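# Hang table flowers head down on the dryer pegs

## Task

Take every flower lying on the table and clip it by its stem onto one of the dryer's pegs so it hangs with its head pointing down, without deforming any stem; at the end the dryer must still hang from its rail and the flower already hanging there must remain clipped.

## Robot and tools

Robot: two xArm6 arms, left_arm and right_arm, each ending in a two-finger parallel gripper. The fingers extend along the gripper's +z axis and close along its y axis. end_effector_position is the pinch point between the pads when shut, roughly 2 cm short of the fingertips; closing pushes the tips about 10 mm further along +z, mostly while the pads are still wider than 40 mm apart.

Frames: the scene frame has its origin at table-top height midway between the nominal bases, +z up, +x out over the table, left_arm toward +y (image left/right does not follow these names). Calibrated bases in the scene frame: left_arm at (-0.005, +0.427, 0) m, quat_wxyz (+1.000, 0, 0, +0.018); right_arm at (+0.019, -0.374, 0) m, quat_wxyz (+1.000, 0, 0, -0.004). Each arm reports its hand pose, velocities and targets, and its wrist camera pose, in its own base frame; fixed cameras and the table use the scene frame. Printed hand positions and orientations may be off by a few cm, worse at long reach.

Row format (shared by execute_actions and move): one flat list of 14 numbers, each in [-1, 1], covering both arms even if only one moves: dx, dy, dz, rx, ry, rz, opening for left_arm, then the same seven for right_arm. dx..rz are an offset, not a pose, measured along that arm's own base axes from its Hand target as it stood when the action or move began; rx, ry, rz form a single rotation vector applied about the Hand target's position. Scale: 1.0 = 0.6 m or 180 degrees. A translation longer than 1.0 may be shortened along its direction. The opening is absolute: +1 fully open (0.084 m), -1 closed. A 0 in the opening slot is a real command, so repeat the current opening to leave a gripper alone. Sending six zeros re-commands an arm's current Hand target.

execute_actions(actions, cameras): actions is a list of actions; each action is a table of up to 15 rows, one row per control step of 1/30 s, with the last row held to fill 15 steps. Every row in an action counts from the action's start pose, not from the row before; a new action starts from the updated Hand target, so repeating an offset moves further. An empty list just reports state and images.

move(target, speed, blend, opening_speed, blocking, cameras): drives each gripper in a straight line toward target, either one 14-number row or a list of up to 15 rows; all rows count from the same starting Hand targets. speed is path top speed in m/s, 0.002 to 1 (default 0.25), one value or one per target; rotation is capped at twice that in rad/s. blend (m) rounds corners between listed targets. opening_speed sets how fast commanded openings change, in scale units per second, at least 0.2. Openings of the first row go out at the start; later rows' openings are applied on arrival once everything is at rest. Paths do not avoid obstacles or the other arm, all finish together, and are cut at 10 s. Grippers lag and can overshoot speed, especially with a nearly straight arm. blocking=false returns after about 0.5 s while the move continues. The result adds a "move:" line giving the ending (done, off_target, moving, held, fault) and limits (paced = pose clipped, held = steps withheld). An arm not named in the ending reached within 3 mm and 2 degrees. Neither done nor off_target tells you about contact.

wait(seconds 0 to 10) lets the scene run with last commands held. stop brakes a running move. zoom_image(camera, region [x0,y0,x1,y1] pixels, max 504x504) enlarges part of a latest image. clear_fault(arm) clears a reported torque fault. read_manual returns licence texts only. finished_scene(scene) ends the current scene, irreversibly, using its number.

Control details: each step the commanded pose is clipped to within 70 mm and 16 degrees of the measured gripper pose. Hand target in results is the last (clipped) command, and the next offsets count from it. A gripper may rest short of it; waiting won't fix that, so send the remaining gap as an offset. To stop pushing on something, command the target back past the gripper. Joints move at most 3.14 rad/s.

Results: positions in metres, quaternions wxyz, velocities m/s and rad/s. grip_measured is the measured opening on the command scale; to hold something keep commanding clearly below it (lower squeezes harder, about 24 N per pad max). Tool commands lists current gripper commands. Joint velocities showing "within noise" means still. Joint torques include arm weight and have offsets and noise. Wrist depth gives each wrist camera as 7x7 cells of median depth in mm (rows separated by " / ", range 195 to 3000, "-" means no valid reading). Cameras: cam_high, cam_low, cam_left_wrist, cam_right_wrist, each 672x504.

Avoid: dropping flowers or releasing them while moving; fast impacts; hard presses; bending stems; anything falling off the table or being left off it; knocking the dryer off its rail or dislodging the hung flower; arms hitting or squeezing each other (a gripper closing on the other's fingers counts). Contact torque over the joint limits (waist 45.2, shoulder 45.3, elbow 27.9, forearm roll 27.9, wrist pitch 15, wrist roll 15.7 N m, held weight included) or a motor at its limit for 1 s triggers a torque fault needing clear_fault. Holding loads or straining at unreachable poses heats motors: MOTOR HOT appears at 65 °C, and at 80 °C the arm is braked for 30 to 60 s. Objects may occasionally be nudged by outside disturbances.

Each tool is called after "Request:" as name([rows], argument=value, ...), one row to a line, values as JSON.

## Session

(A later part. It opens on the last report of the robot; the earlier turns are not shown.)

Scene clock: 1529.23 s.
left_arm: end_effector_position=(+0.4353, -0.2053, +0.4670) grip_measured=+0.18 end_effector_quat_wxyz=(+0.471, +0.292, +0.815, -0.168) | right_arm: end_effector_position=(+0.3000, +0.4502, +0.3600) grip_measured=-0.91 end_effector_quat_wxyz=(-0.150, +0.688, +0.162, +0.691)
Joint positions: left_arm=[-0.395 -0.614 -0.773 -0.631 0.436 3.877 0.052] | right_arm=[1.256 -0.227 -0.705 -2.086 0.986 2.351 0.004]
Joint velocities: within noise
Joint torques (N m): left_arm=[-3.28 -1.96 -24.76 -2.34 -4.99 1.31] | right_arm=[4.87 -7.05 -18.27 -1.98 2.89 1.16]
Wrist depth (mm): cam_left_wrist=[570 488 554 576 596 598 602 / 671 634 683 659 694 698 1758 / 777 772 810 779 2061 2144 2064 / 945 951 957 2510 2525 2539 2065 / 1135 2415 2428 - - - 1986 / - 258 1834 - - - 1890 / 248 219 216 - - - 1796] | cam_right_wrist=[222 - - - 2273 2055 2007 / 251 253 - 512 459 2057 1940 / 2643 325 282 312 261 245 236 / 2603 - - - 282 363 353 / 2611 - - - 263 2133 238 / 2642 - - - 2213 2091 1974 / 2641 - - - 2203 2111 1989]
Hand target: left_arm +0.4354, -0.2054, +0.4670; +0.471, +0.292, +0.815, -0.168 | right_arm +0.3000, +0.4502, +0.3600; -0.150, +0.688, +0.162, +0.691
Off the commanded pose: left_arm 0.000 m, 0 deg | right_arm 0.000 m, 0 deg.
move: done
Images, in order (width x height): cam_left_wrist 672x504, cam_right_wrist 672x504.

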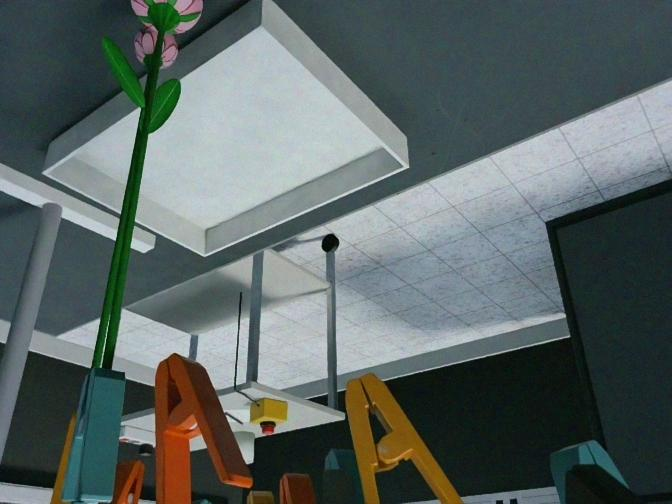

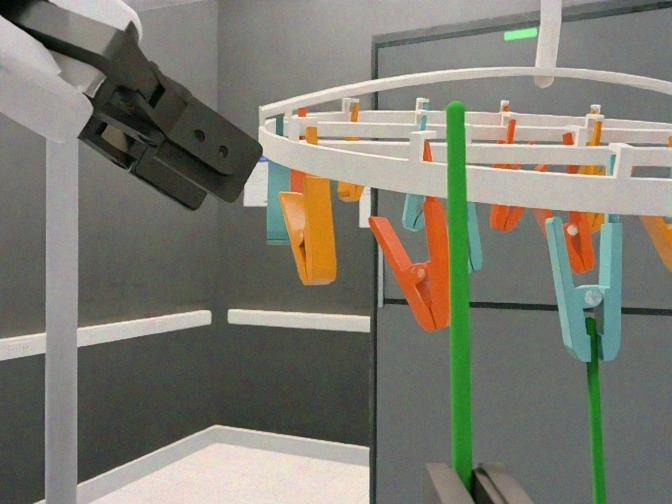

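Request:
move([
  [0,0,0,0,0,0,0.0,0,0,0,0,0,0,-1],
  [0.061,-0.0503,-0.0398,0,0,0,0.0,0,0,0,0,0,0,-1],
], speed=0.06, cameras=["cam_left_wrist", "cam_right_wrist", "cam_high"])

Request:
zoom_image(camera="cam_left_wrist", region=[250, 252, 586, 504])

Request:
zoom_image(camera="cam_right_wrist", region=[180, 50, 432, 302])

Scene clock: 1561.67 s.
left_arm: end_effector_position=(+0.4720, -0.2355, +0.4431) grip_measured=-0.01 end_effector_quat_wxyz=(+0.471, +0.292, +0.815, -0.168) | right_arm: end_effector_position=(+0.3000, +0.4502, +0.3600) grip_measured=-0.91 end_effector_quat_wxyz=(-0.150, +0.688, +0.162, +0.691)
Joint positions: left_arm=[-0.457 -0.442 -0.837 -0.696 0.313 3.931 0.044] | right_arm=[1.256 -0.227 -0.705 -2.086 0.986 2.351 0.004]
Joint velocities: within noise
Joint torques (N m): left_arm=[-3.39 -6.16 -24.78 -2.07 -4.73 1.4] | right_arm=[4.29 -7.47 -18.63 -1.96 2.55 1.12]
Wrist depth (mm): cam_left_wrist=[541 447 558 547 566 568 571 / 623 621 647 624 633 661 1727 / 727 733 744 733 2106 2120 2024 / 850 902 909 2462 2453 2484 2013 / 1075 2352 2371 - 2957 - 1950 / 2983 - 1952 - - - 1853 / 203 - - - - 2872 1762] | cam_right_wrist=[229 246 - - 2264 2027 1997 / 242 246 259 486 458 2051 1917 / 2606 277 277 290 260 246 236 / 2679 - - - 281 362 354 / 2608 - - - 264 2102 238 / 2645 - - - 2222 2091 1965 / 2632 - - - 2246 2102 1979]
Hand target: left_arm +0.4720, -0.2355, +0.4431; +0.471, +0.292, +0.815, -0.168 | right_arm +0.3000, +0.4502, +0.3600; -0.150, +0.688, +0.162, +0.691
Off the commanded pose: left_arm 0.000 m, 0 deg | right_arm 0.000 m, 0 deg.
move: done
Images, in order (width x height): cam_high 672x504, cam_left_wrist 672x504, cam_right_wrist 672x504.

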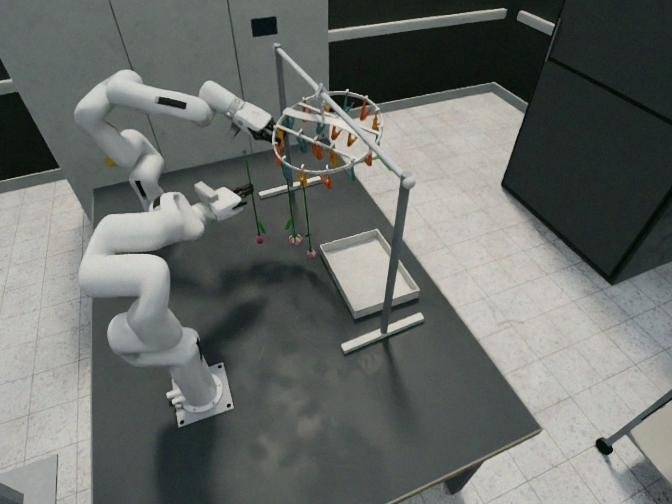

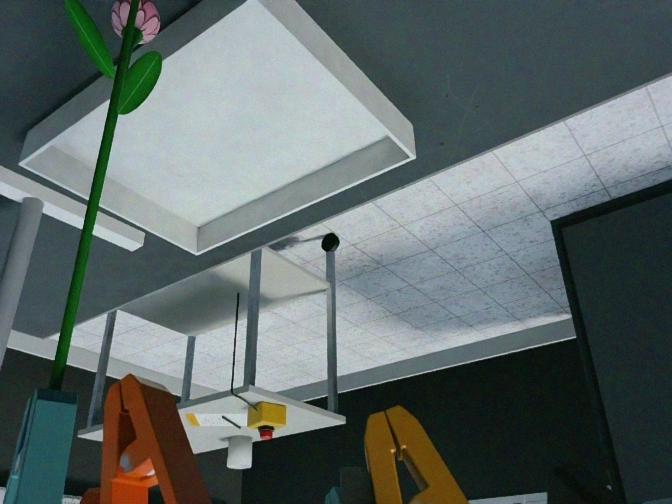

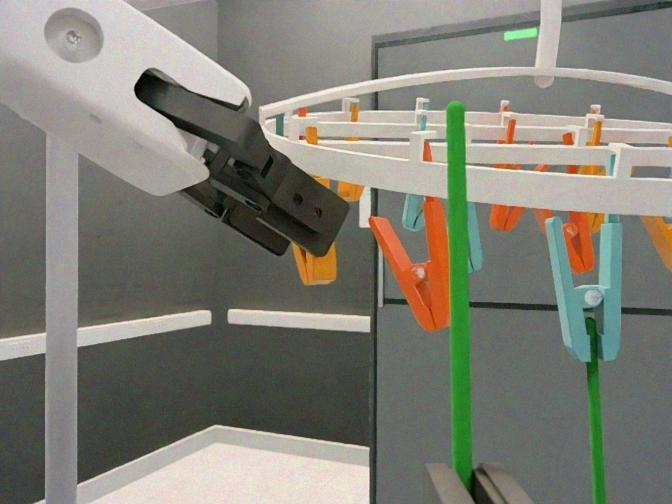

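Scaled by 1.500 from the camera's 672x504 image, which has a finer 960x720 frame.

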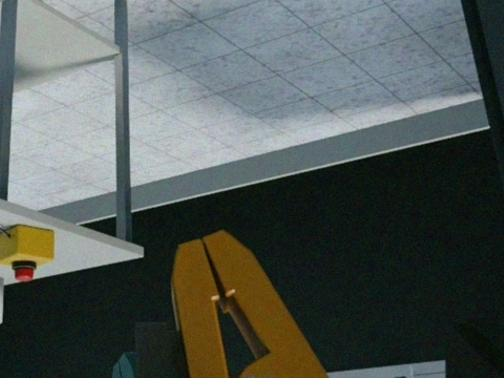

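Scaled by 2.000 from the camera's 672x504 image, which has a finer 960x720 frame.

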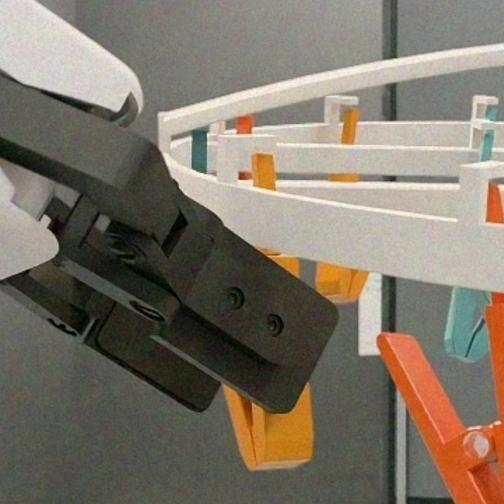

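Request:
move(target=[-0.0064,-0.0077,0,0,0,0,0.0,0,0,0,0,0,0,-1], speed=0.03, cameras=["cam_left_wrist"])

Request:
zoom_image(camera="cam_left_wrist", region=[250, 252, 586, 504])

Scene clock: 1582.20 s.
left_arm: end_effector_position=(+0.4682, -0.2401, +0.4431) grip_measured=-0.01 end_effector_quat_wxyz=(+0.471, +0.292, +0.815, -0.168) | right_arm: end_effector_position=(+0.3000, +0.4502, +0.3600) grip_measured=-0.91 end_effector_quat_wxyz=(-0.150, +0.688, +0.162, +0.691)
Joint positions: left_arm=[-0.471 -0.448 -0.828 -0.672 0.302 3.901 0.044] | right_arm=[1.256 -0.227 -0.705 -2.086 0.986 2.351 0.004]
Joint velocities: within noise
Joint torques (N m): left_arm=[-3.52 -21.08 -18.03 3.02 -4.72 -1.23] | right_arm=[4.25 -7.56 -18.69 -1.82 2.28 1.06]
Wrist depth (mm): cam_left_wrist=[541 516 557 548 567 568 570 / 623 622 648 626 634 660 1723 / 747 733 751 739 2108 2116 2030 / 856 901 907 2473 2469 2484 2012 / 1143 2354 2368 - 2989 2998 1943 / 2988 - 1774 - - - 1858 / 205 - - - - 2888 1761] | cam_right_wrist=[226 240 - - 2301 2059 1971 / 239 240 253 513 556 575 1943 / 2620 276 272 283 260 245 236 / 2638 - - - 281 363 354 / 2614 - - - 263 2124 238 / 2639 - - - 2220 2104 1957 / 2628 - - - 2197 2103 2004]
Hand target: left_arm +0.4682, -0.2402, +0.4431; +0.471, +0.292, +0.815, -0.168 | right_arm +0.3000, +0.4502, +0.3600; -0.150, +0.688, +0.162, +0.691
Off the commanded pose: left_arm 0.000 m, 0 deg | right_arm 0.000 m, 0 deg.
move: done
Images, in order (width x height): cam_left_wrist 672x504.

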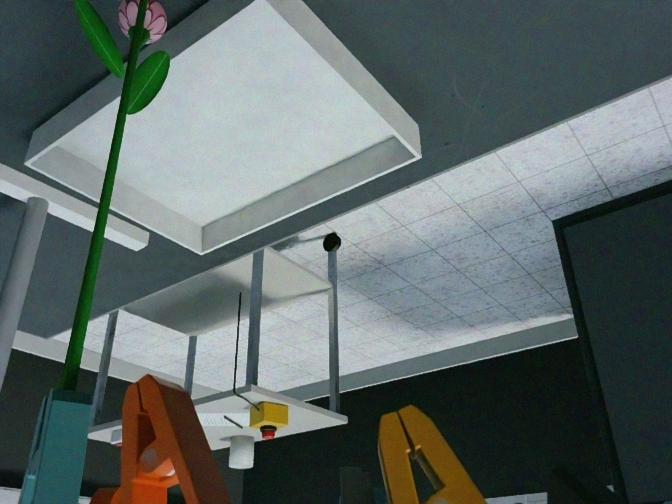

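Scaled by 1.500 from the camera's 672x504 image, which has a finer 960x720 frame.

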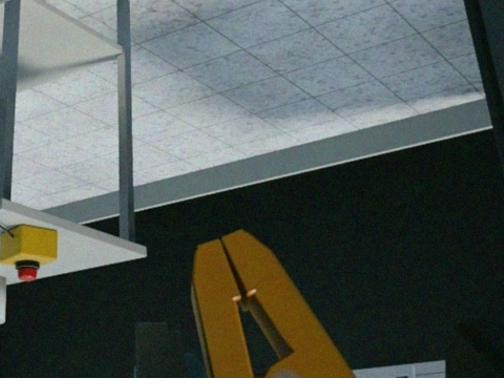

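Request:
move(target=[0,0,0,0,0,0,-0.85,0,0,0,0,0,0,-1], opening_speed=0.25, cameras=["cam_left_wrist", "cam_right_wrist"])

Request:
zoom_image(camera="cam_left_wrist", region=[300, 302, 552, 504])

Request:
zoom_image(camera="cam_right_wrist", region=[180, 100, 432, 302])

Scene clock: 1597.77 s.
left_arm: end_effector_position=(+0.4682, -0.2402, +0.4431) grip_measured=-0.53 end_effector_quat_wxyz=(+0.471, +0.292, +0.815, -0.168) | right_arm: end_effector_position=(+0.3000, +0.4502, +0.3600) grip_measured=-0.91 end_effector_quat_wxyz=(-0.150, +0.688, +0.162, +0.691)
Joint positions: left_arm=[-0.471 -0.448 -0.828 -0.671 0.302 3.901 0.021] | right_arm=[1.256 -0.227 -0.705 -2.086 0.986 2.351 0.004]
Joint velocities: within noise
Joint torques (N m): left_arm=[-1.04 -20.97 -21.95 2.57 -3.82 -0.91] | right_arm=[3.85 -8.08 -18.81 -1.67 2.01 0.97]
Wrist depth (mm): cam_left_wrist=[540 447 559 546 567 569 571 / 623 621 647 626 633 661 1708 / 738 733 751 738 2106 2123 2033 / 850 901 905 2456 2484 2483 2009 / 1077 2351 2371 - - 2969 1940 / 2973 - 1939 - - - 1854 / 206 - - - - 2893 1764] | cam_right_wrist=[226 240 - - 2291 2081 1967 / 240 240 262 512 556 574 1935 / 2588 276 284 304 258 246 236 / 2657 - - - 347 356 354 / 2610 - - - 263 2113 239 / 2651 - - - 2220 2096 1996 / 2623 - - - - 2130 1986]
Hand target: left_arm +0.4682, -0.2402, +0.4431; +0.471, +0.292, +0.815, -0.168 | right_arm +0.3000, +0.4502, +0.3600; -0.150, +0.688, +0.162, +0.691
Off the commanded pose: left_arm 0.000 m, 0 deg | right_arm 0.000 m, 0 deg.
move: done
Images, in order (width x height): cam_left_wrist 672x504, cam_right_wrist 672x504.

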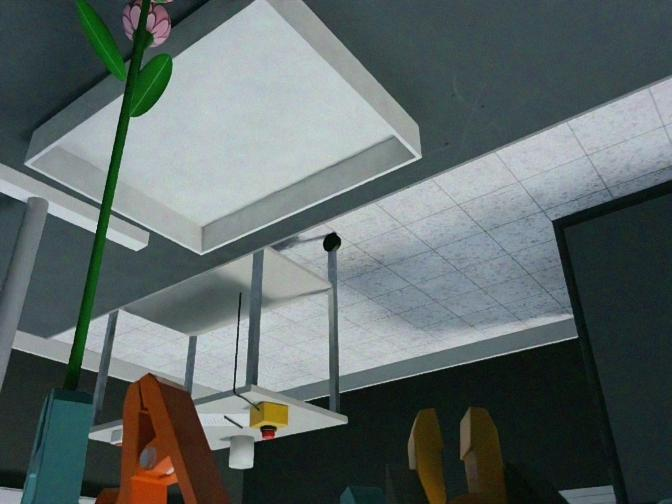

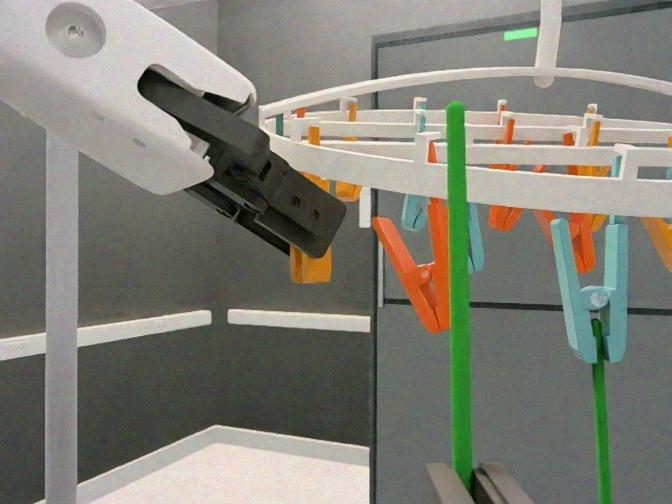

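Scaled by 2.000 from the camera's 672x504 image, which has a finer 960x720 frame.

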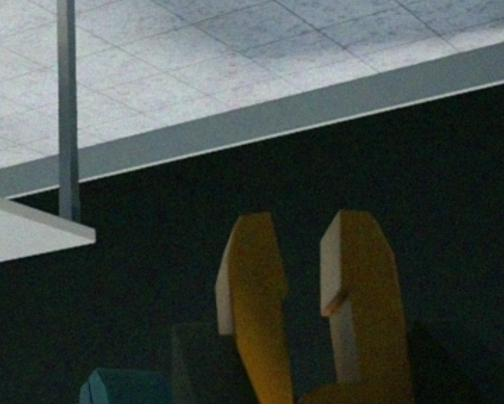

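Scaled by 2.000 from the camera's 672x504 image, which has a finer 960x720 frame.

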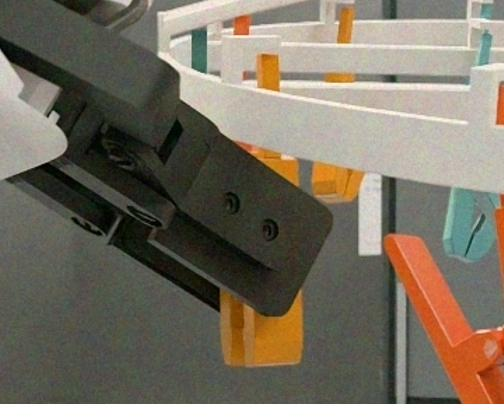

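Request:
move(target=[0,0,0,0,0,0,-0.85,0.1183,0.131,-0.1123,0,0,0,-1], speed=0.1, cameras=["cam_left_wrist", "cam_right_wrist", "cam_high"])

Request:
zoom_image(camera="cam_right_wrist", region=[270, 0, 522, 202])

Request:
zoom_image(camera="cam_left_wrist", region=[200, 252, 536, 504])

Scene clock: 1639.37 s.
left_arm: end_effector_position=(+0.4682, -0.2402, +0.4431) grip_measured=-0.53 end_effector_quat_wxyz=(+0.471, +0.292, +0.815, -0.168) | right_arm: end_effector_position=(+0.3709, +0.5288, +0.2927) grip_measured=-0.91 end_effector_quat_wxyz=(-0.150, +0.688, +0.162, +0.691)
Joint positions: left_arm=[-0.471 -0.448 -0.828 -0.671 0.302 3.901 0.021] | right_arm=[1.168 0.213 -1.026 -2.232 0.996 2.513 0.004]
Joint velocities: within noise
Joint torques (N m): left_arm=[1.94 -20.92 -23.04 2.12 -2.1 -0.56] | right_arm=[-5.12 -12.3 -19.68 -2.01 0.29 1.23]
Wrist depth (mm): cam_left_wrist=[- 527 557 548 567 569 571 / 646 623 647 626 633 659 1724 / 735 731 751 736 2102 2117 2030 / 852 902 909 2461 2465 2464 2028 / 1144 2360 2374 - 2984 - 1964 / - - 1931 - - - 1859 / 206 - - - - 2888 1773] | cam_right_wrist=[2406 - - 229 211 - - / 2433 - - - 2128 2013 1888 / 2433 - - - 2164 2056 1916 / 2421 - - - 2138 2047 1925 / 2344 - - - 2145 2051 1907 / 2421 - - - 2129 2014 1947 / 2438 2996 - - 2111 2058 1940]
Hand target: left_arm +0.4682, -0.2402, +0.4431; +0.471, +0.292, +0.815, -0.168 | right_arm +0.3710, +0.5288, +0.2926; -0.150, +0.688, +0.162, +0.691
Off the commanded pose: left_arm 0.000 m, 0 deg | right_arm 0.000 m, 0 deg.
move: done
Images, in order (width x height): cam_high 672x504, cam_left_wrist 672x504, cam_right_wrist 672x504.

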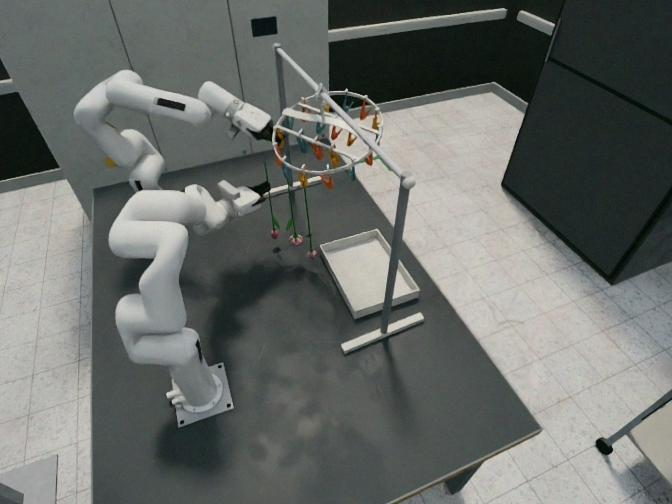

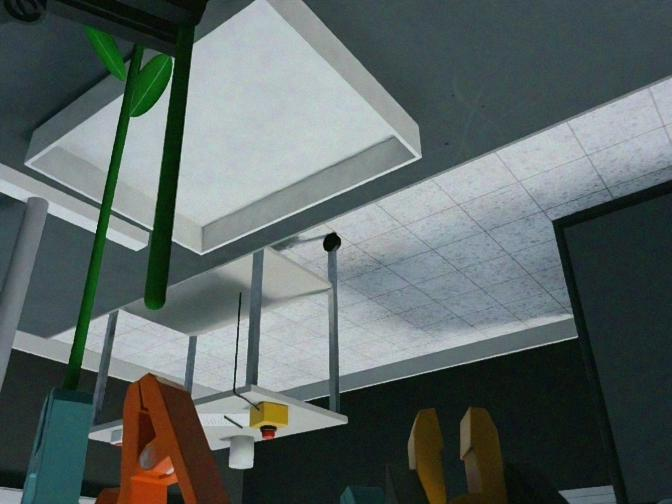

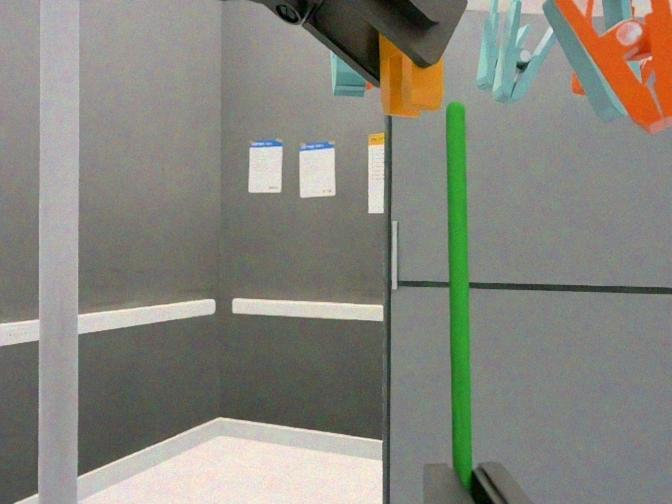

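Scaled by 2.000 from the camera's 672x504 image, which has a finer 960x720 frame.

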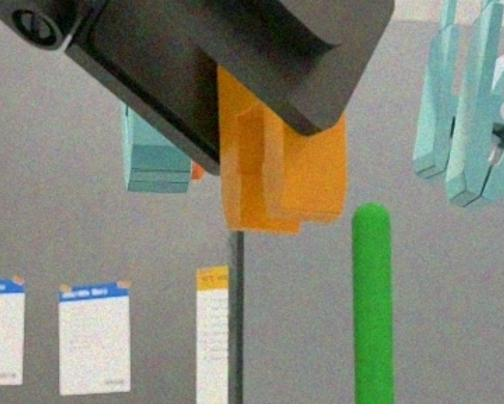

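Scaled by 1.500 from the camera's 672x504 image, which has a finer 960x720 frame.

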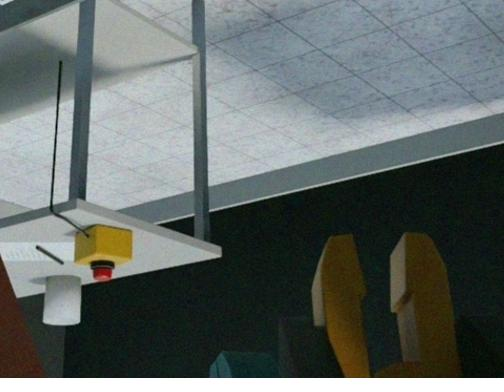

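Request:
zoom_image(camera="cam_left_wrist", region=[105, 220, 205, 320])

Scaled by 5.040 from the camera's 672x504 image, which has a finer 960x720 frame.

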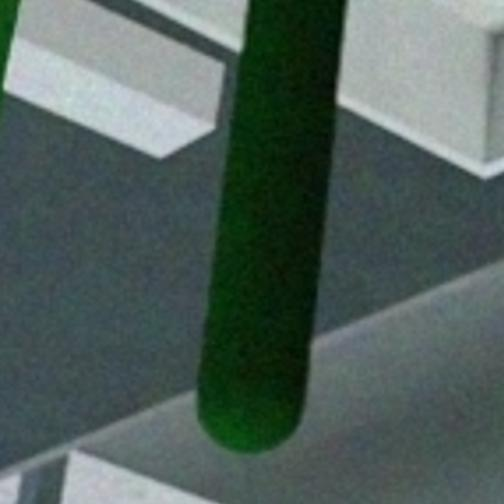

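Request:
move(target=[0,0,0,0,0,0,-0.85,0.112,0.0557,0,0,0,0,-1], speed=0.06, cameras=["cam_left_wrist", "cam_right_wrist", "cam_high"])

Request:
zoom_image(camera="cam_right_wrist", region=[350, 0, 518, 150])

Request:
zoom_image(camera="cam_left_wrist", region=[350, 302, 602, 504])

Scene clock: 1690.30 s.
left_arm: end_effector_position=(+0.4682, -0.2402, +0.4431) grip_measured=-0.53 end_effector_quat_wxyz=(+0.471, +0.292, +0.815, -0.168) | right_arm: end_effector_position=(+0.4381, +0.5622, +0.2926) grip_measured=-0.91 end_effector_quat_wxyz=(-0.150, +0.688, +0.162, +0.691)
Joint positions: left_arm=[-0.471 -0.448 -0.828 -0.671 0.302 3.901 0.021] | right_arm=[1.064 0.394 -1.285 -2.294 0.886 2.501 0.004]
Joint velocities: within noise
Joint torques (N m): left_arm=[1.86 -20.71 -23.96 1.69 -0.93 -0.17] | right_arm=[-5.11 -14.88 -20.39 -1.74 0.34 -1.28]
Wrist depth (mm): cam_left_wrist=[- - 201 529 549 569 572 / 671 222 205 210 631 662 1720 / 736 731 737 737 2035 2138 2044 / 851 901 909 2469 2479 2479 2037 / 1076 2365 2373 - 2978 - 1940 / 2968 - 1947 - - - 1853 / 206 - - - - 2921 1788] | cam_right_wrist=[2501 - - - 2067 1947 1809 / 2468 - - - 2128 1956 1856 / 2469 - - - 2119 1992 1858 / 2473 - - - 2146 1992 1861 / 2489 - - - 2072 1972 1860 / 2481 - - - 2058 1987 1852 / 2502 2956 - - 2017 1972 1869]
Hand target: left_arm +0.4682, -0.2402, +0.4431; +0.471, +0.292, +0.815, -0.168 | right_arm +0.4382, +0.5622, +0.2926; -0.150, +0.688, +0.162, +0.691
Off the commanded pose: left_arm 0.000 m, 0 deg | right_arm 0.000 m, 0 deg.
move: done
Images, in order (width x height): cam_high 672x504, cam_left_wrist 672x504, cam_right_wrist 672x504.

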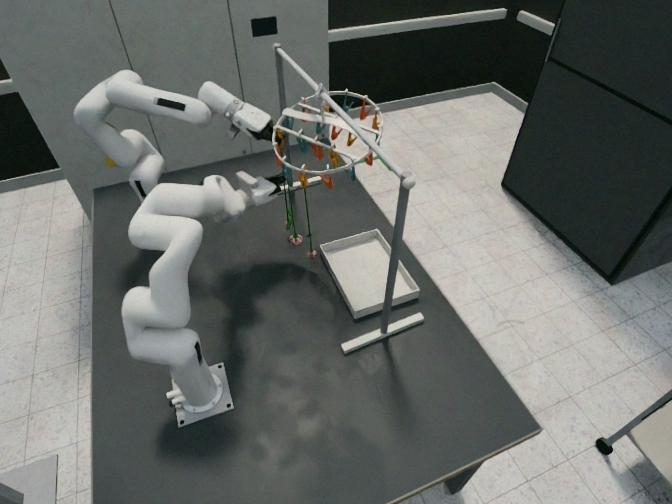

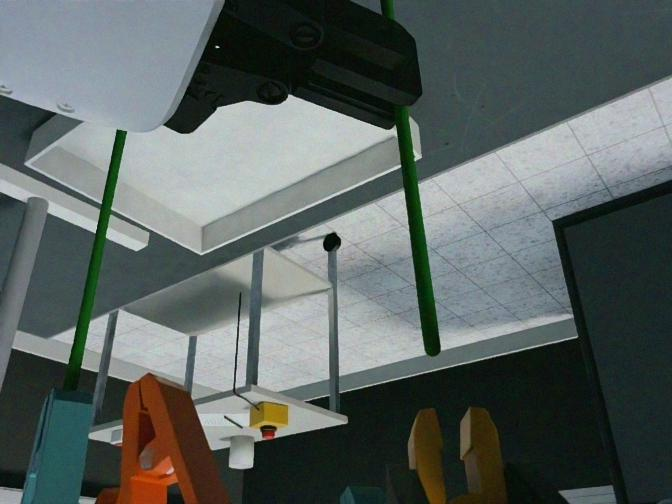

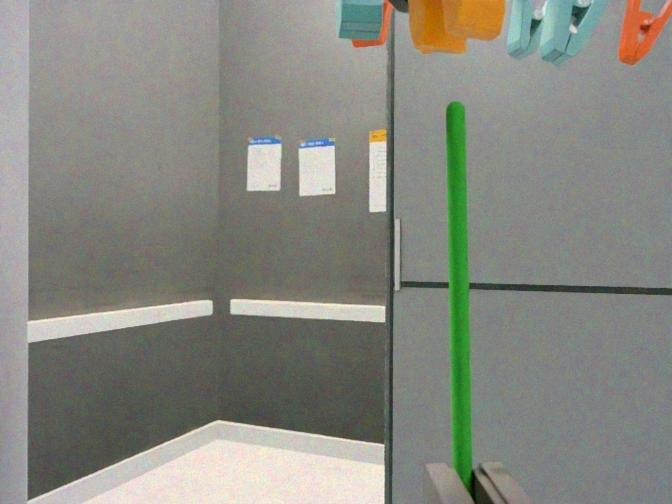

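Scaled by 3.000 from the camera's 672x504 image, which has a finer 960x720 frame.

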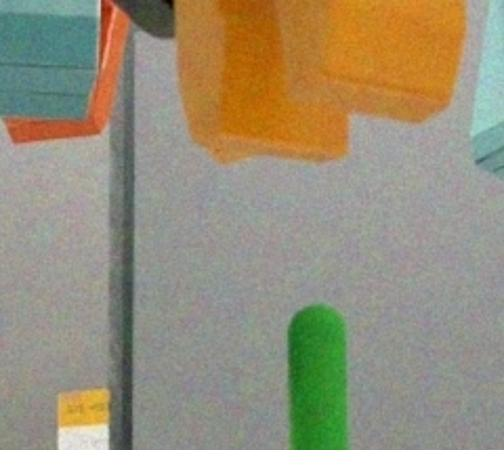

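Scaled by 2.000 from the camera's 672x504 image, which has a finer 960x720 frame.

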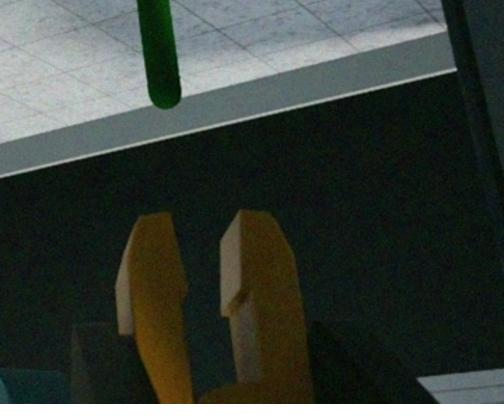

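Request:
move(target=[0,0,0,0,0,0,-0.85,0.0067,0.0032,0.0217,0,0,0,-1], speed=0.03, cameras=["cam_left_wrist", "cam_right_wrist"])

Request:
zoom_image(camera="cam_right_wrist", region=[350, 0, 518, 150])

Request:
zoom_image(camera="cam_left_wrist", region=[350, 302, 602, 504])

Scene clock: 1713.67 s.
left_arm: end_effector_position=(+0.4682, -0.2402, +0.4431) grip_measured=-0.53 end_effector_quat_wxyz=(+0.471, +0.292, +0.815, -0.168) | right_arm: end_effector_position=(+0.4422, +0.5641, +0.3055) grip_measured=-0.91 end_effector_quat_wxyz=(-0.150, +0.688, +0.162, +0.691)
Joint positions: left_arm=[-0.471 -0.448 -0.828 -0.671 0.302 3.901 0.021] | right_arm=[1.056 0.385 -1.309 -2.282 0.859 2.475 0.004]
Joint velocities: within noise
Joint torques (N m): left_arm=[1.83 -21.01 -23.89 1.31 -0.86 0.08] | right_arm=[-4.73 -21.31 -20.68 1.31 0.21 -1.24]
Wrist depth (mm): cam_left_wrist=[- - - 546 548 569 572 / - - 205 199 631 663 1706 / 745 733 769 738 2036 2124 2016 / 853 901 909 2454 2471 2473 2016 / 1075 2360 2383 - - - 1959 / - - 1776 - - - 1856 / 206 - - - - 2895 1765] | cam_right_wrist=[2475 2979 - - - 258 - / 2497 2962 - - 2065 1976 1807 / 2466 - - - 2115 1967 1854 / 2522 - - - 2109 1974 1843 / 2489 - - - 2082 1973 1863 / 2501 - - - 2063 1967 1844 / 2525 2983 - - 2030 1975 1860]
Hand target: left_arm +0.4682, -0.2402, +0.4431; +0.471, +0.292, +0.815, -0.168 | right_arm +0.4422, +0.5642, +0.3056; -0.150, +0.688, +0.162, +0.691
Off the commanded pose: left_arm 0.000 m, 0 deg | right_arm 0.000 m, 0 deg.
move: done
Images, in order (width x height): cam_left_wrist 672x504, cam_right_wrist 672x504.

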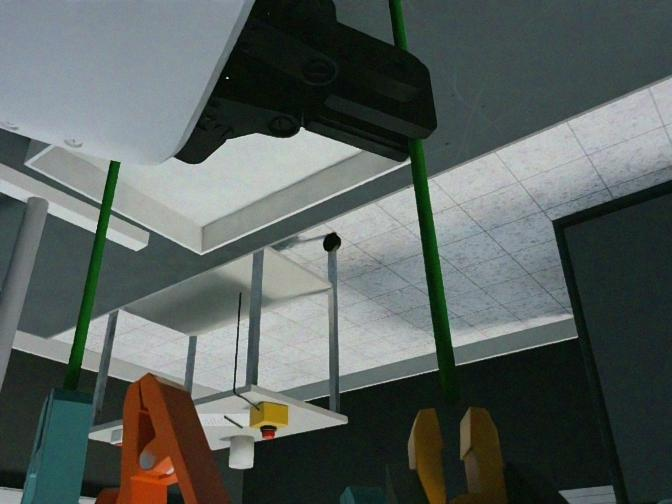

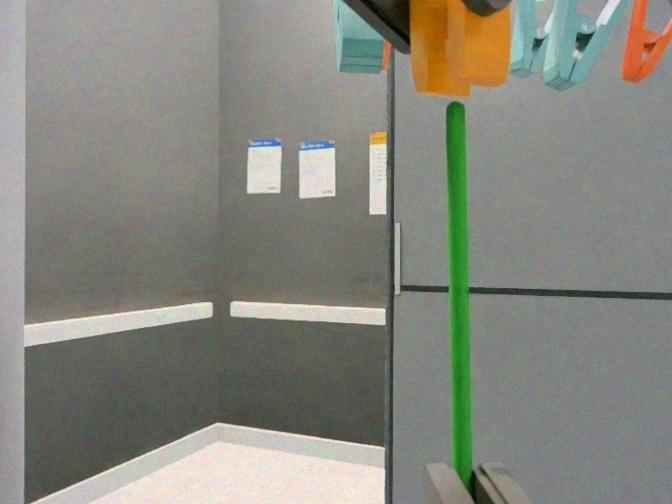

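Scaled by 3.000 from the camera's 672x504 image, which has a finer 960x720 frame.

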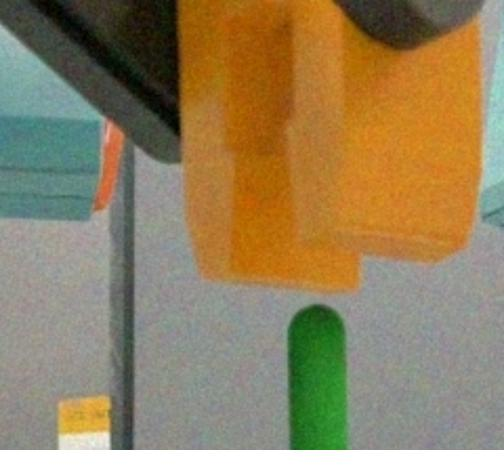

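Scaled by 2.000 from the camera's 672x504 image, which has a finer 960x720 frame.

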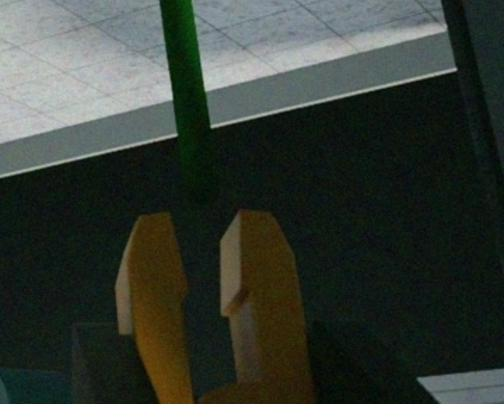

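Request:
move(target=[0,0,0,0,0,0,-0.85,0,0,0.0267,0,0,0,-1], speed=0.03, cameras=["cam_left_wrist", "cam_right_wrist"])

Request:
zoom_image(camera="cam_right_wrist", region=[350, 0, 518, 150])

Request:
zoom_image(camera="cam_left_wrist", region=[350, 302, 602, 504])

Scene clock: 1725.87 s.
left_arm: end_effector_position=(+0.4682, -0.2402, +0.4431) grip_measured=-0.53 end_effector_quat_wxyz=(+0.471, +0.292, +0.815, -0.168) | right_arm: end_effector_position=(+0.4422, +0.5642, +0.3215) grip_measured=-0.91 end_effector_quat_wxyz=(-0.150, +0.688, +0.162, +0.691)
Joint positions: left_arm=[-0.471 -0.448 -0.828 -0.671 0.302 3.901 0.021] | right_arm=[1.052 0.362 -1.319 -2.262 0.836 2.443 0.004]
Joint velocities: within noise
Joint torques (N m): left_arm=[1.89 -20.91 -23.69 0.94 -0.95 0.42] | right_arm=[-4.97 -21.51 -20.6 1.64 0.04 -1.32]
Wrist depth (mm): cam_left_wrist=[- - - 547 548 569 571 / - - - - 634 661 1715 / - 766 769 819 2009 2105 2024 / 850 901 909 2461 2476 2487 2023 / 1076 2346 2395 - - - 1943 / - - 1775 - - - 1845 / 206 - - - - 2886 1778] | cam_right_wrist=[2393 - - - - - - / 2488 2949 - - - - 1817 / 2461 2947 - - 2109 - 1833 / 2461 - - - 2100 1955 1861 / 2478 - - - 2085 1987 1864 / 2519 - - - 2067 1983 1848 / 2479 2966 - - 2037 1986 1865]
Hand target: left_arm +0.4682, -0.2402, +0.4431; +0.471, +0.292, +0.815, -0.168 | right_arm +0.4422, +0.5642, +0.3217; -0.150, +0.688, +0.162, +0.691
Off the commanded pose: left_arm 0.000 m, 0 deg | right_arm 0.000 m, 0 deg.
move: done
Images, in order (width x height): cam_left_wrist 672x504, cam_right_wrist 672x504.

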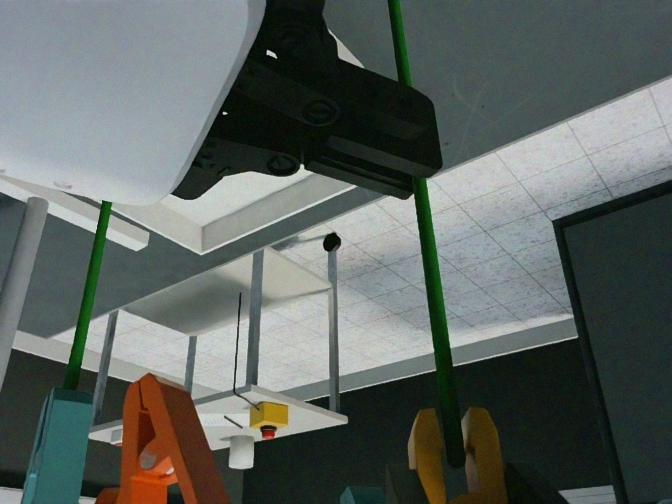

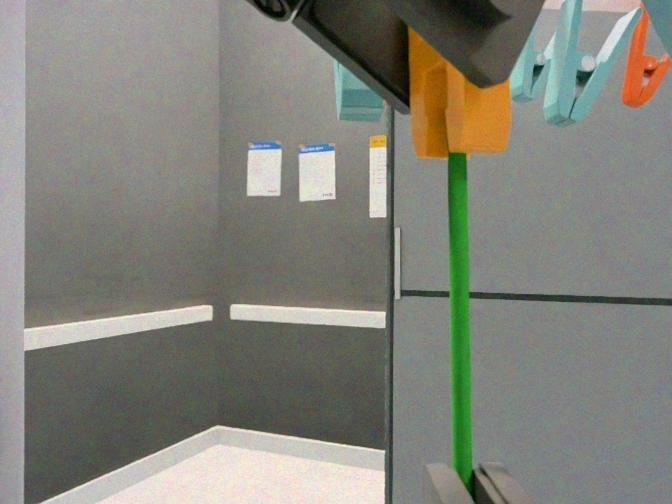

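Scaled by 3.000 from the camera's 672x504 image, which has a finer 960x720 frame.

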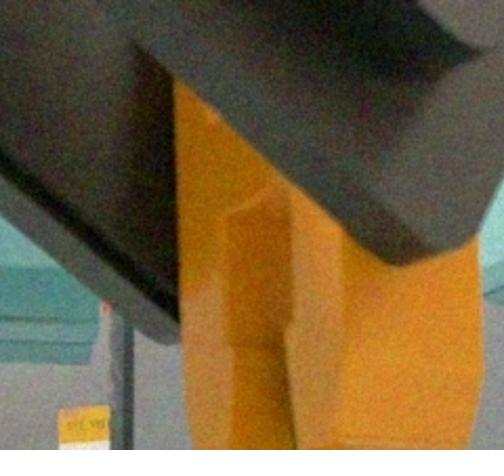

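Scaled by 2.000 from the camera's 672x504 image, which has a finer 960x720 frame.

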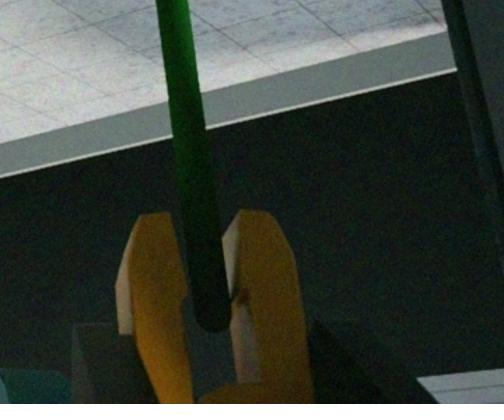

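Request:
move(target=[0,0,0,0,0,0,-0.85,0,0,0.0045,0,0,0,-1], speed=0.03, cameras=[])

Request:
move(target=[0,0,0,0,0,0,-0.1,0,0,0,0,0,0,-1], opening_speed=0.2, cameras=["cam_left_wrist", "cam_right_wrist"])

Request:
zoom_image(camera="cam_left_wrist", region=[350, 302, 602, 504])

Scene clock: 1737.50 s.
left_arm: end_effector_position=(+0.4682, -0.2402, +0.4431) grip_measured=-0.53 end_effector_quat_wxyz=(+0.471, +0.292, +0.815, -0.168) | right_arm: end_effector_position=(+0.4422, +0.5642, +0.3242) grip_measured=-0.91 end_effector_quat_wxyz=(-0.150, +0.688, +0.162, +0.691)
Joint positions: left_arm=[-0.471 -0.448 -0.828 -0.671 0.302 3.901 0.021] | right_arm=[1.052 0.358 -1.321 -2.259 0.832 2.437 0.004]
Joint velocities: within noise
Joint torques (N m): left_arm=[1.85 -20.82 -23.71 0.55 -0.91 0.63] | right_arm=[-4.85 -21.99 -20.47 1.43 0.39 -1.53]
Wrist depth (mm): cam_left_wrist=[- - - 547 548 567 570 / - - - - 633 660 1712 / - 768 769 819 2117 2120 2032 / 854 902 908 2456 2497 2476 2040 / 1073 2338 2374 - - - 1956 / - - 1776 - - - 1837 / 206 - - - - 2881 1772] | cam_right_wrist=[2374 - - - - - - / 2488 - - - - - 1838 / 2497 2980 - - 2093 - 1812 / 2487 - - - 2121 1961 1871 / 2499 - - - 2089 1977 1833 / 2527 - - - 2063 1961 1865 / 2534 - - - 2034 1969 1869]
Hand target: left_arm +0.4682, -0.2402, +0.4431; +0.471, +0.292, +0.815, -0.168 | right_arm +0.4422, +0.5642, +0.3244; -0.150, +0.688, +0.162, +0.691
Off the commanded pose: left_arm 0.000 m, 0 deg | right_arm 0.000 m, 0 deg.
move: done
No camera images: "cameras" was empty.

Scene clock: 1741.50 s.
left_arm: end_effector_position=(+0.4682, -0.2402, +0.4431) grip_measured=-0.11 end_effector_quat_wxyz=(+0.471, +0.292, +0.815, -0.168) | right_arm: end_effector_position=(+0.4422, +0.5642, +0.3244) grip_measured=-0.91 end_effector_quat_wxyz=(-0.150, +0.688, +0.162, +0.691)
Joint positions: left_arm=[-0.471 -0.448 -0.828 -0.671 0.302 3.901 0.039] | right_arm=[1.052 0.358 -1.321 -2.259 0.831 2.437 0.004]
Joint velocities: within noise
Joint torques (N m): left_arm=[2.02 -20.85 -23.54 0.27 -0.93 0.93] | right_arm=[-4.37 -18.22 -17.42 1.06 0.52 -1.21]
Wrist depth (mm): cam_left_wrist=[- - - 546 549 567 569 / - - - - 633 660 1732 / - 768 770 821 2117 2115 2031 / 850 900 906 2451 2460 2477 2015 / 1076 2367 2368 - - - 1958 / - - 1763 - - - 1855 / 207 - - - - 2869 1764] | cam_right_wrist=[2370 - - - - - - / 2488 2951 - - - - 1828 / 2480 2957 - - 2108 - 1826 / 2487 - - - 2090 1968 1838 / 2472 3000 - - 2045 1977 1852 / 2469 - - - 2068 1960 1866 / 2487 2978 - - 2055 1971 1860]
Hand target: left_arm +0.4682, -0.2402, +0.4431; +0.471, +0.292, +0.815, -0.168 | right_arm +0.4422, +0.5642, +0.3244; -0.150, +0.688, +0.162, +0.691
Off the commanded pose: left_arm 0.000 m, 0 deg | right_arm 0.000 m, 0 deg.
move: done
Images, in order (width x height): cam_left_wrist 672x504, cam_right_wrist 672x504.

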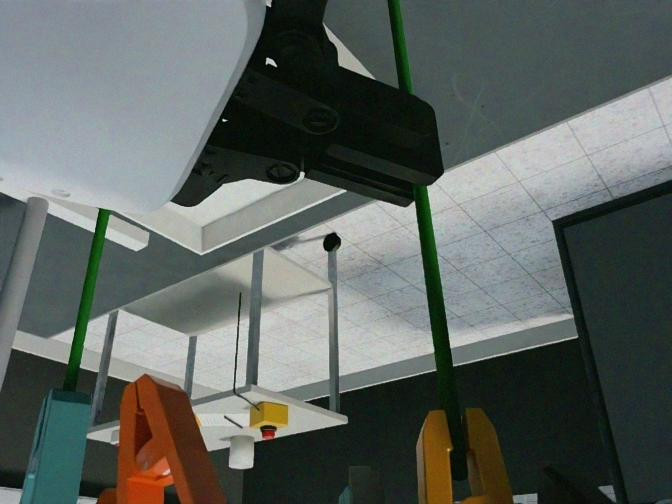

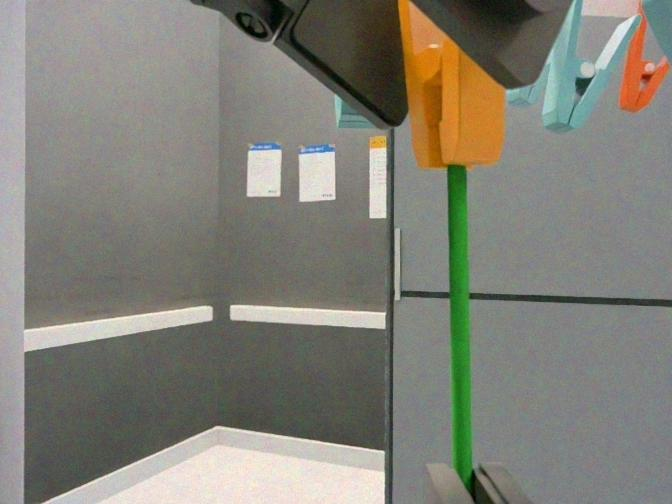

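Scaled by 2.000 from the camera's 672x504 image, which has a finer 960x720 frame.

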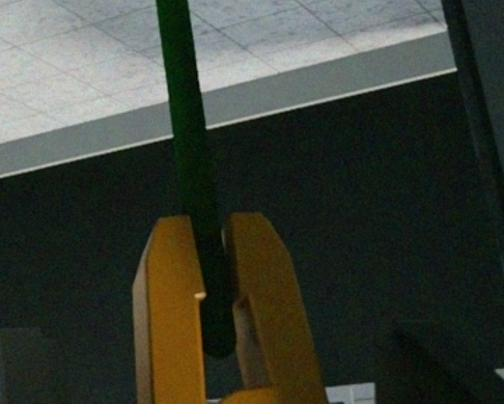

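Request:
move(target=[0,0,0,0,0,0,-0.1,0,0,0,0,0,0,-0.55], opening_speed=0.2)

Request:
zoom_image(camera="cam_left_wrist", region=[350, 302, 602, 504])

Request:
zoom_image(camera="cam_low", region=[240, 130, 420, 290])

Scene clock: 1750.43 s.
left_arm: end_effector_position=(+0.4682, -0.2402, +0.4431) grip_measured=-0.11 end_effector_quat_wxyz=(+0.471, +0.292, +0.815, -0.168) | right_arm: end_effector_position=(+0.4422, +0.5642, +0.3244) grip_measured=-0.57 end_effector_quat_wxyz=(-0.150, +0.688, +0.162, +0.691)
Joint positions: left_arm=[-0.471 -0.448 -0.828 -0.671 0.302 3.901 0.039] | right_arm=[1.052 0.358 -1.321 -2.259 0.831 2.437 0.019]
Joint velocities: within noise
Joint torques (N m): left_arm=[1.86 -20.98 -23.53 -0.36 -0.97 0.92] | right_arm=[-3.24 -14.98 -16.3 0.86 0.98 -1.08]
Wrist depth (mm): cam_left_wrist=[- - - 545 566 569 570 / - - 198 - 634 660 1717 / - 777 751 203 2112 2102 2052 / 897 903 910 2449 2444 2479 2020 / 1078 2360 2361 - 2987 - 1930 / 2947 - 1778 - - - 1845 / 209 - - - - 2874 1781] | cam_right_wrist=[2376 - - - - - - / 2514 2940 - - - - - / 2490 2982 - - 2068 - 1816 / 2467 - - - 2064 1983 1806 / 2512 - - - 2053 1966 1855 / 2554 - - - 2067 1966 1856 / 2481 - - - 2083 1928 1847]
Hand target: left_arm +0.4682, -0.2402, +0.4431; +0.471, +0.292, +0.815, -0.168 | right_arm +0.4422, +0.5642, +0.3244; -0.150, +0.688, +0.162, +0.691
Off the commanded pose: left_arm 0.000 m, 0 deg | right_arm 0.000 m, 0 deg.
move: done

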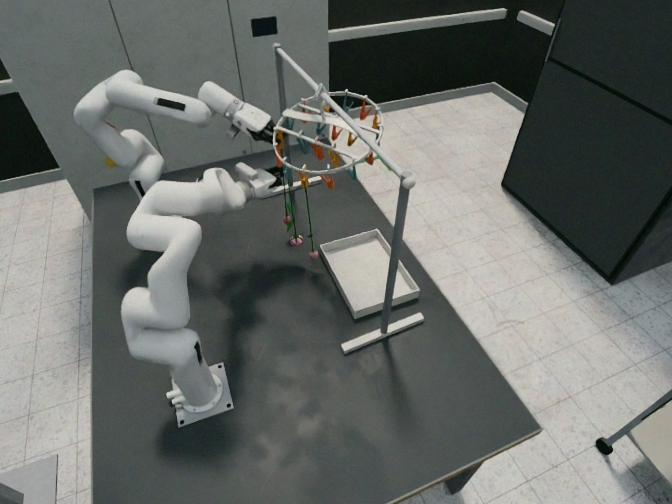

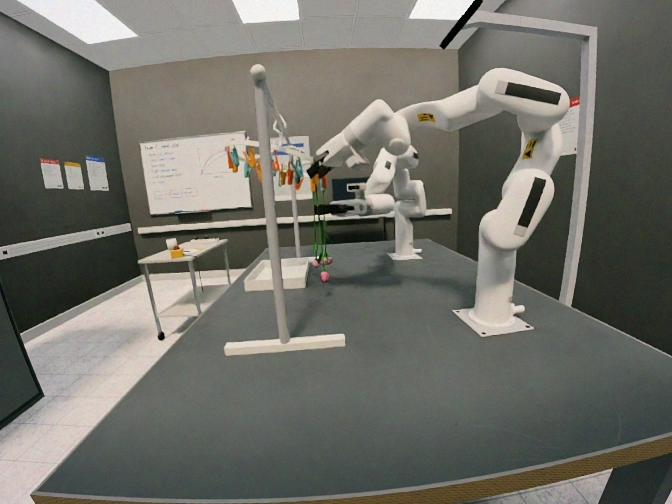

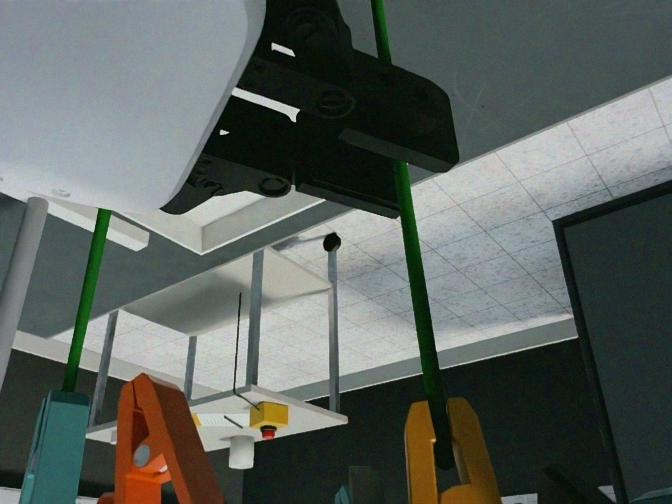

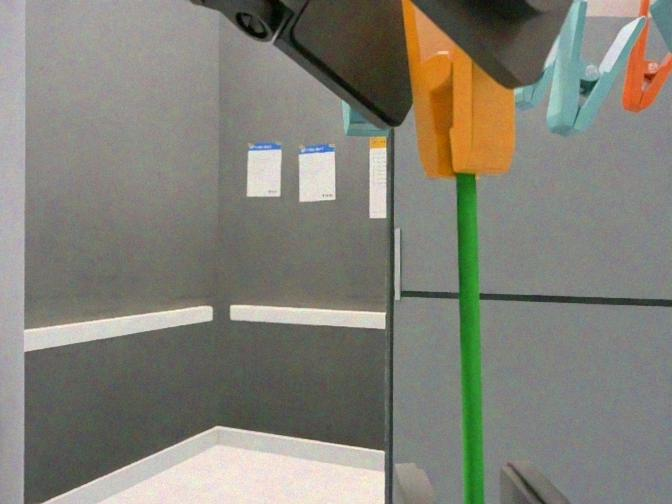

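Scaled by 2.000 from the camera's 672x504 image, which has a finer 960x720 frame.

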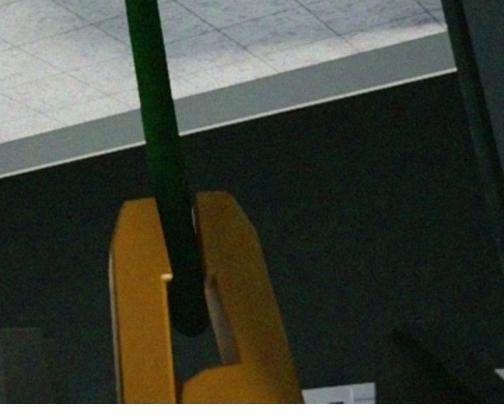

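Scaled by 2.800 from the camera's 672x504 image, which has a finer 960x720 frame.

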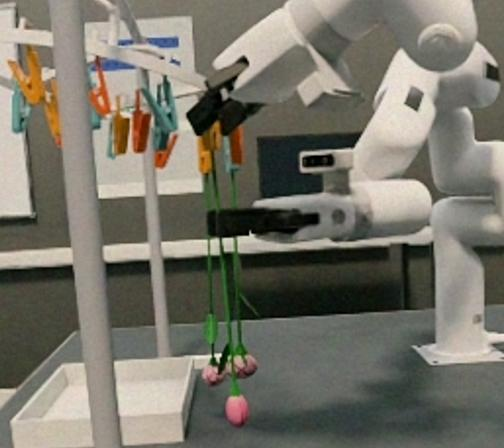

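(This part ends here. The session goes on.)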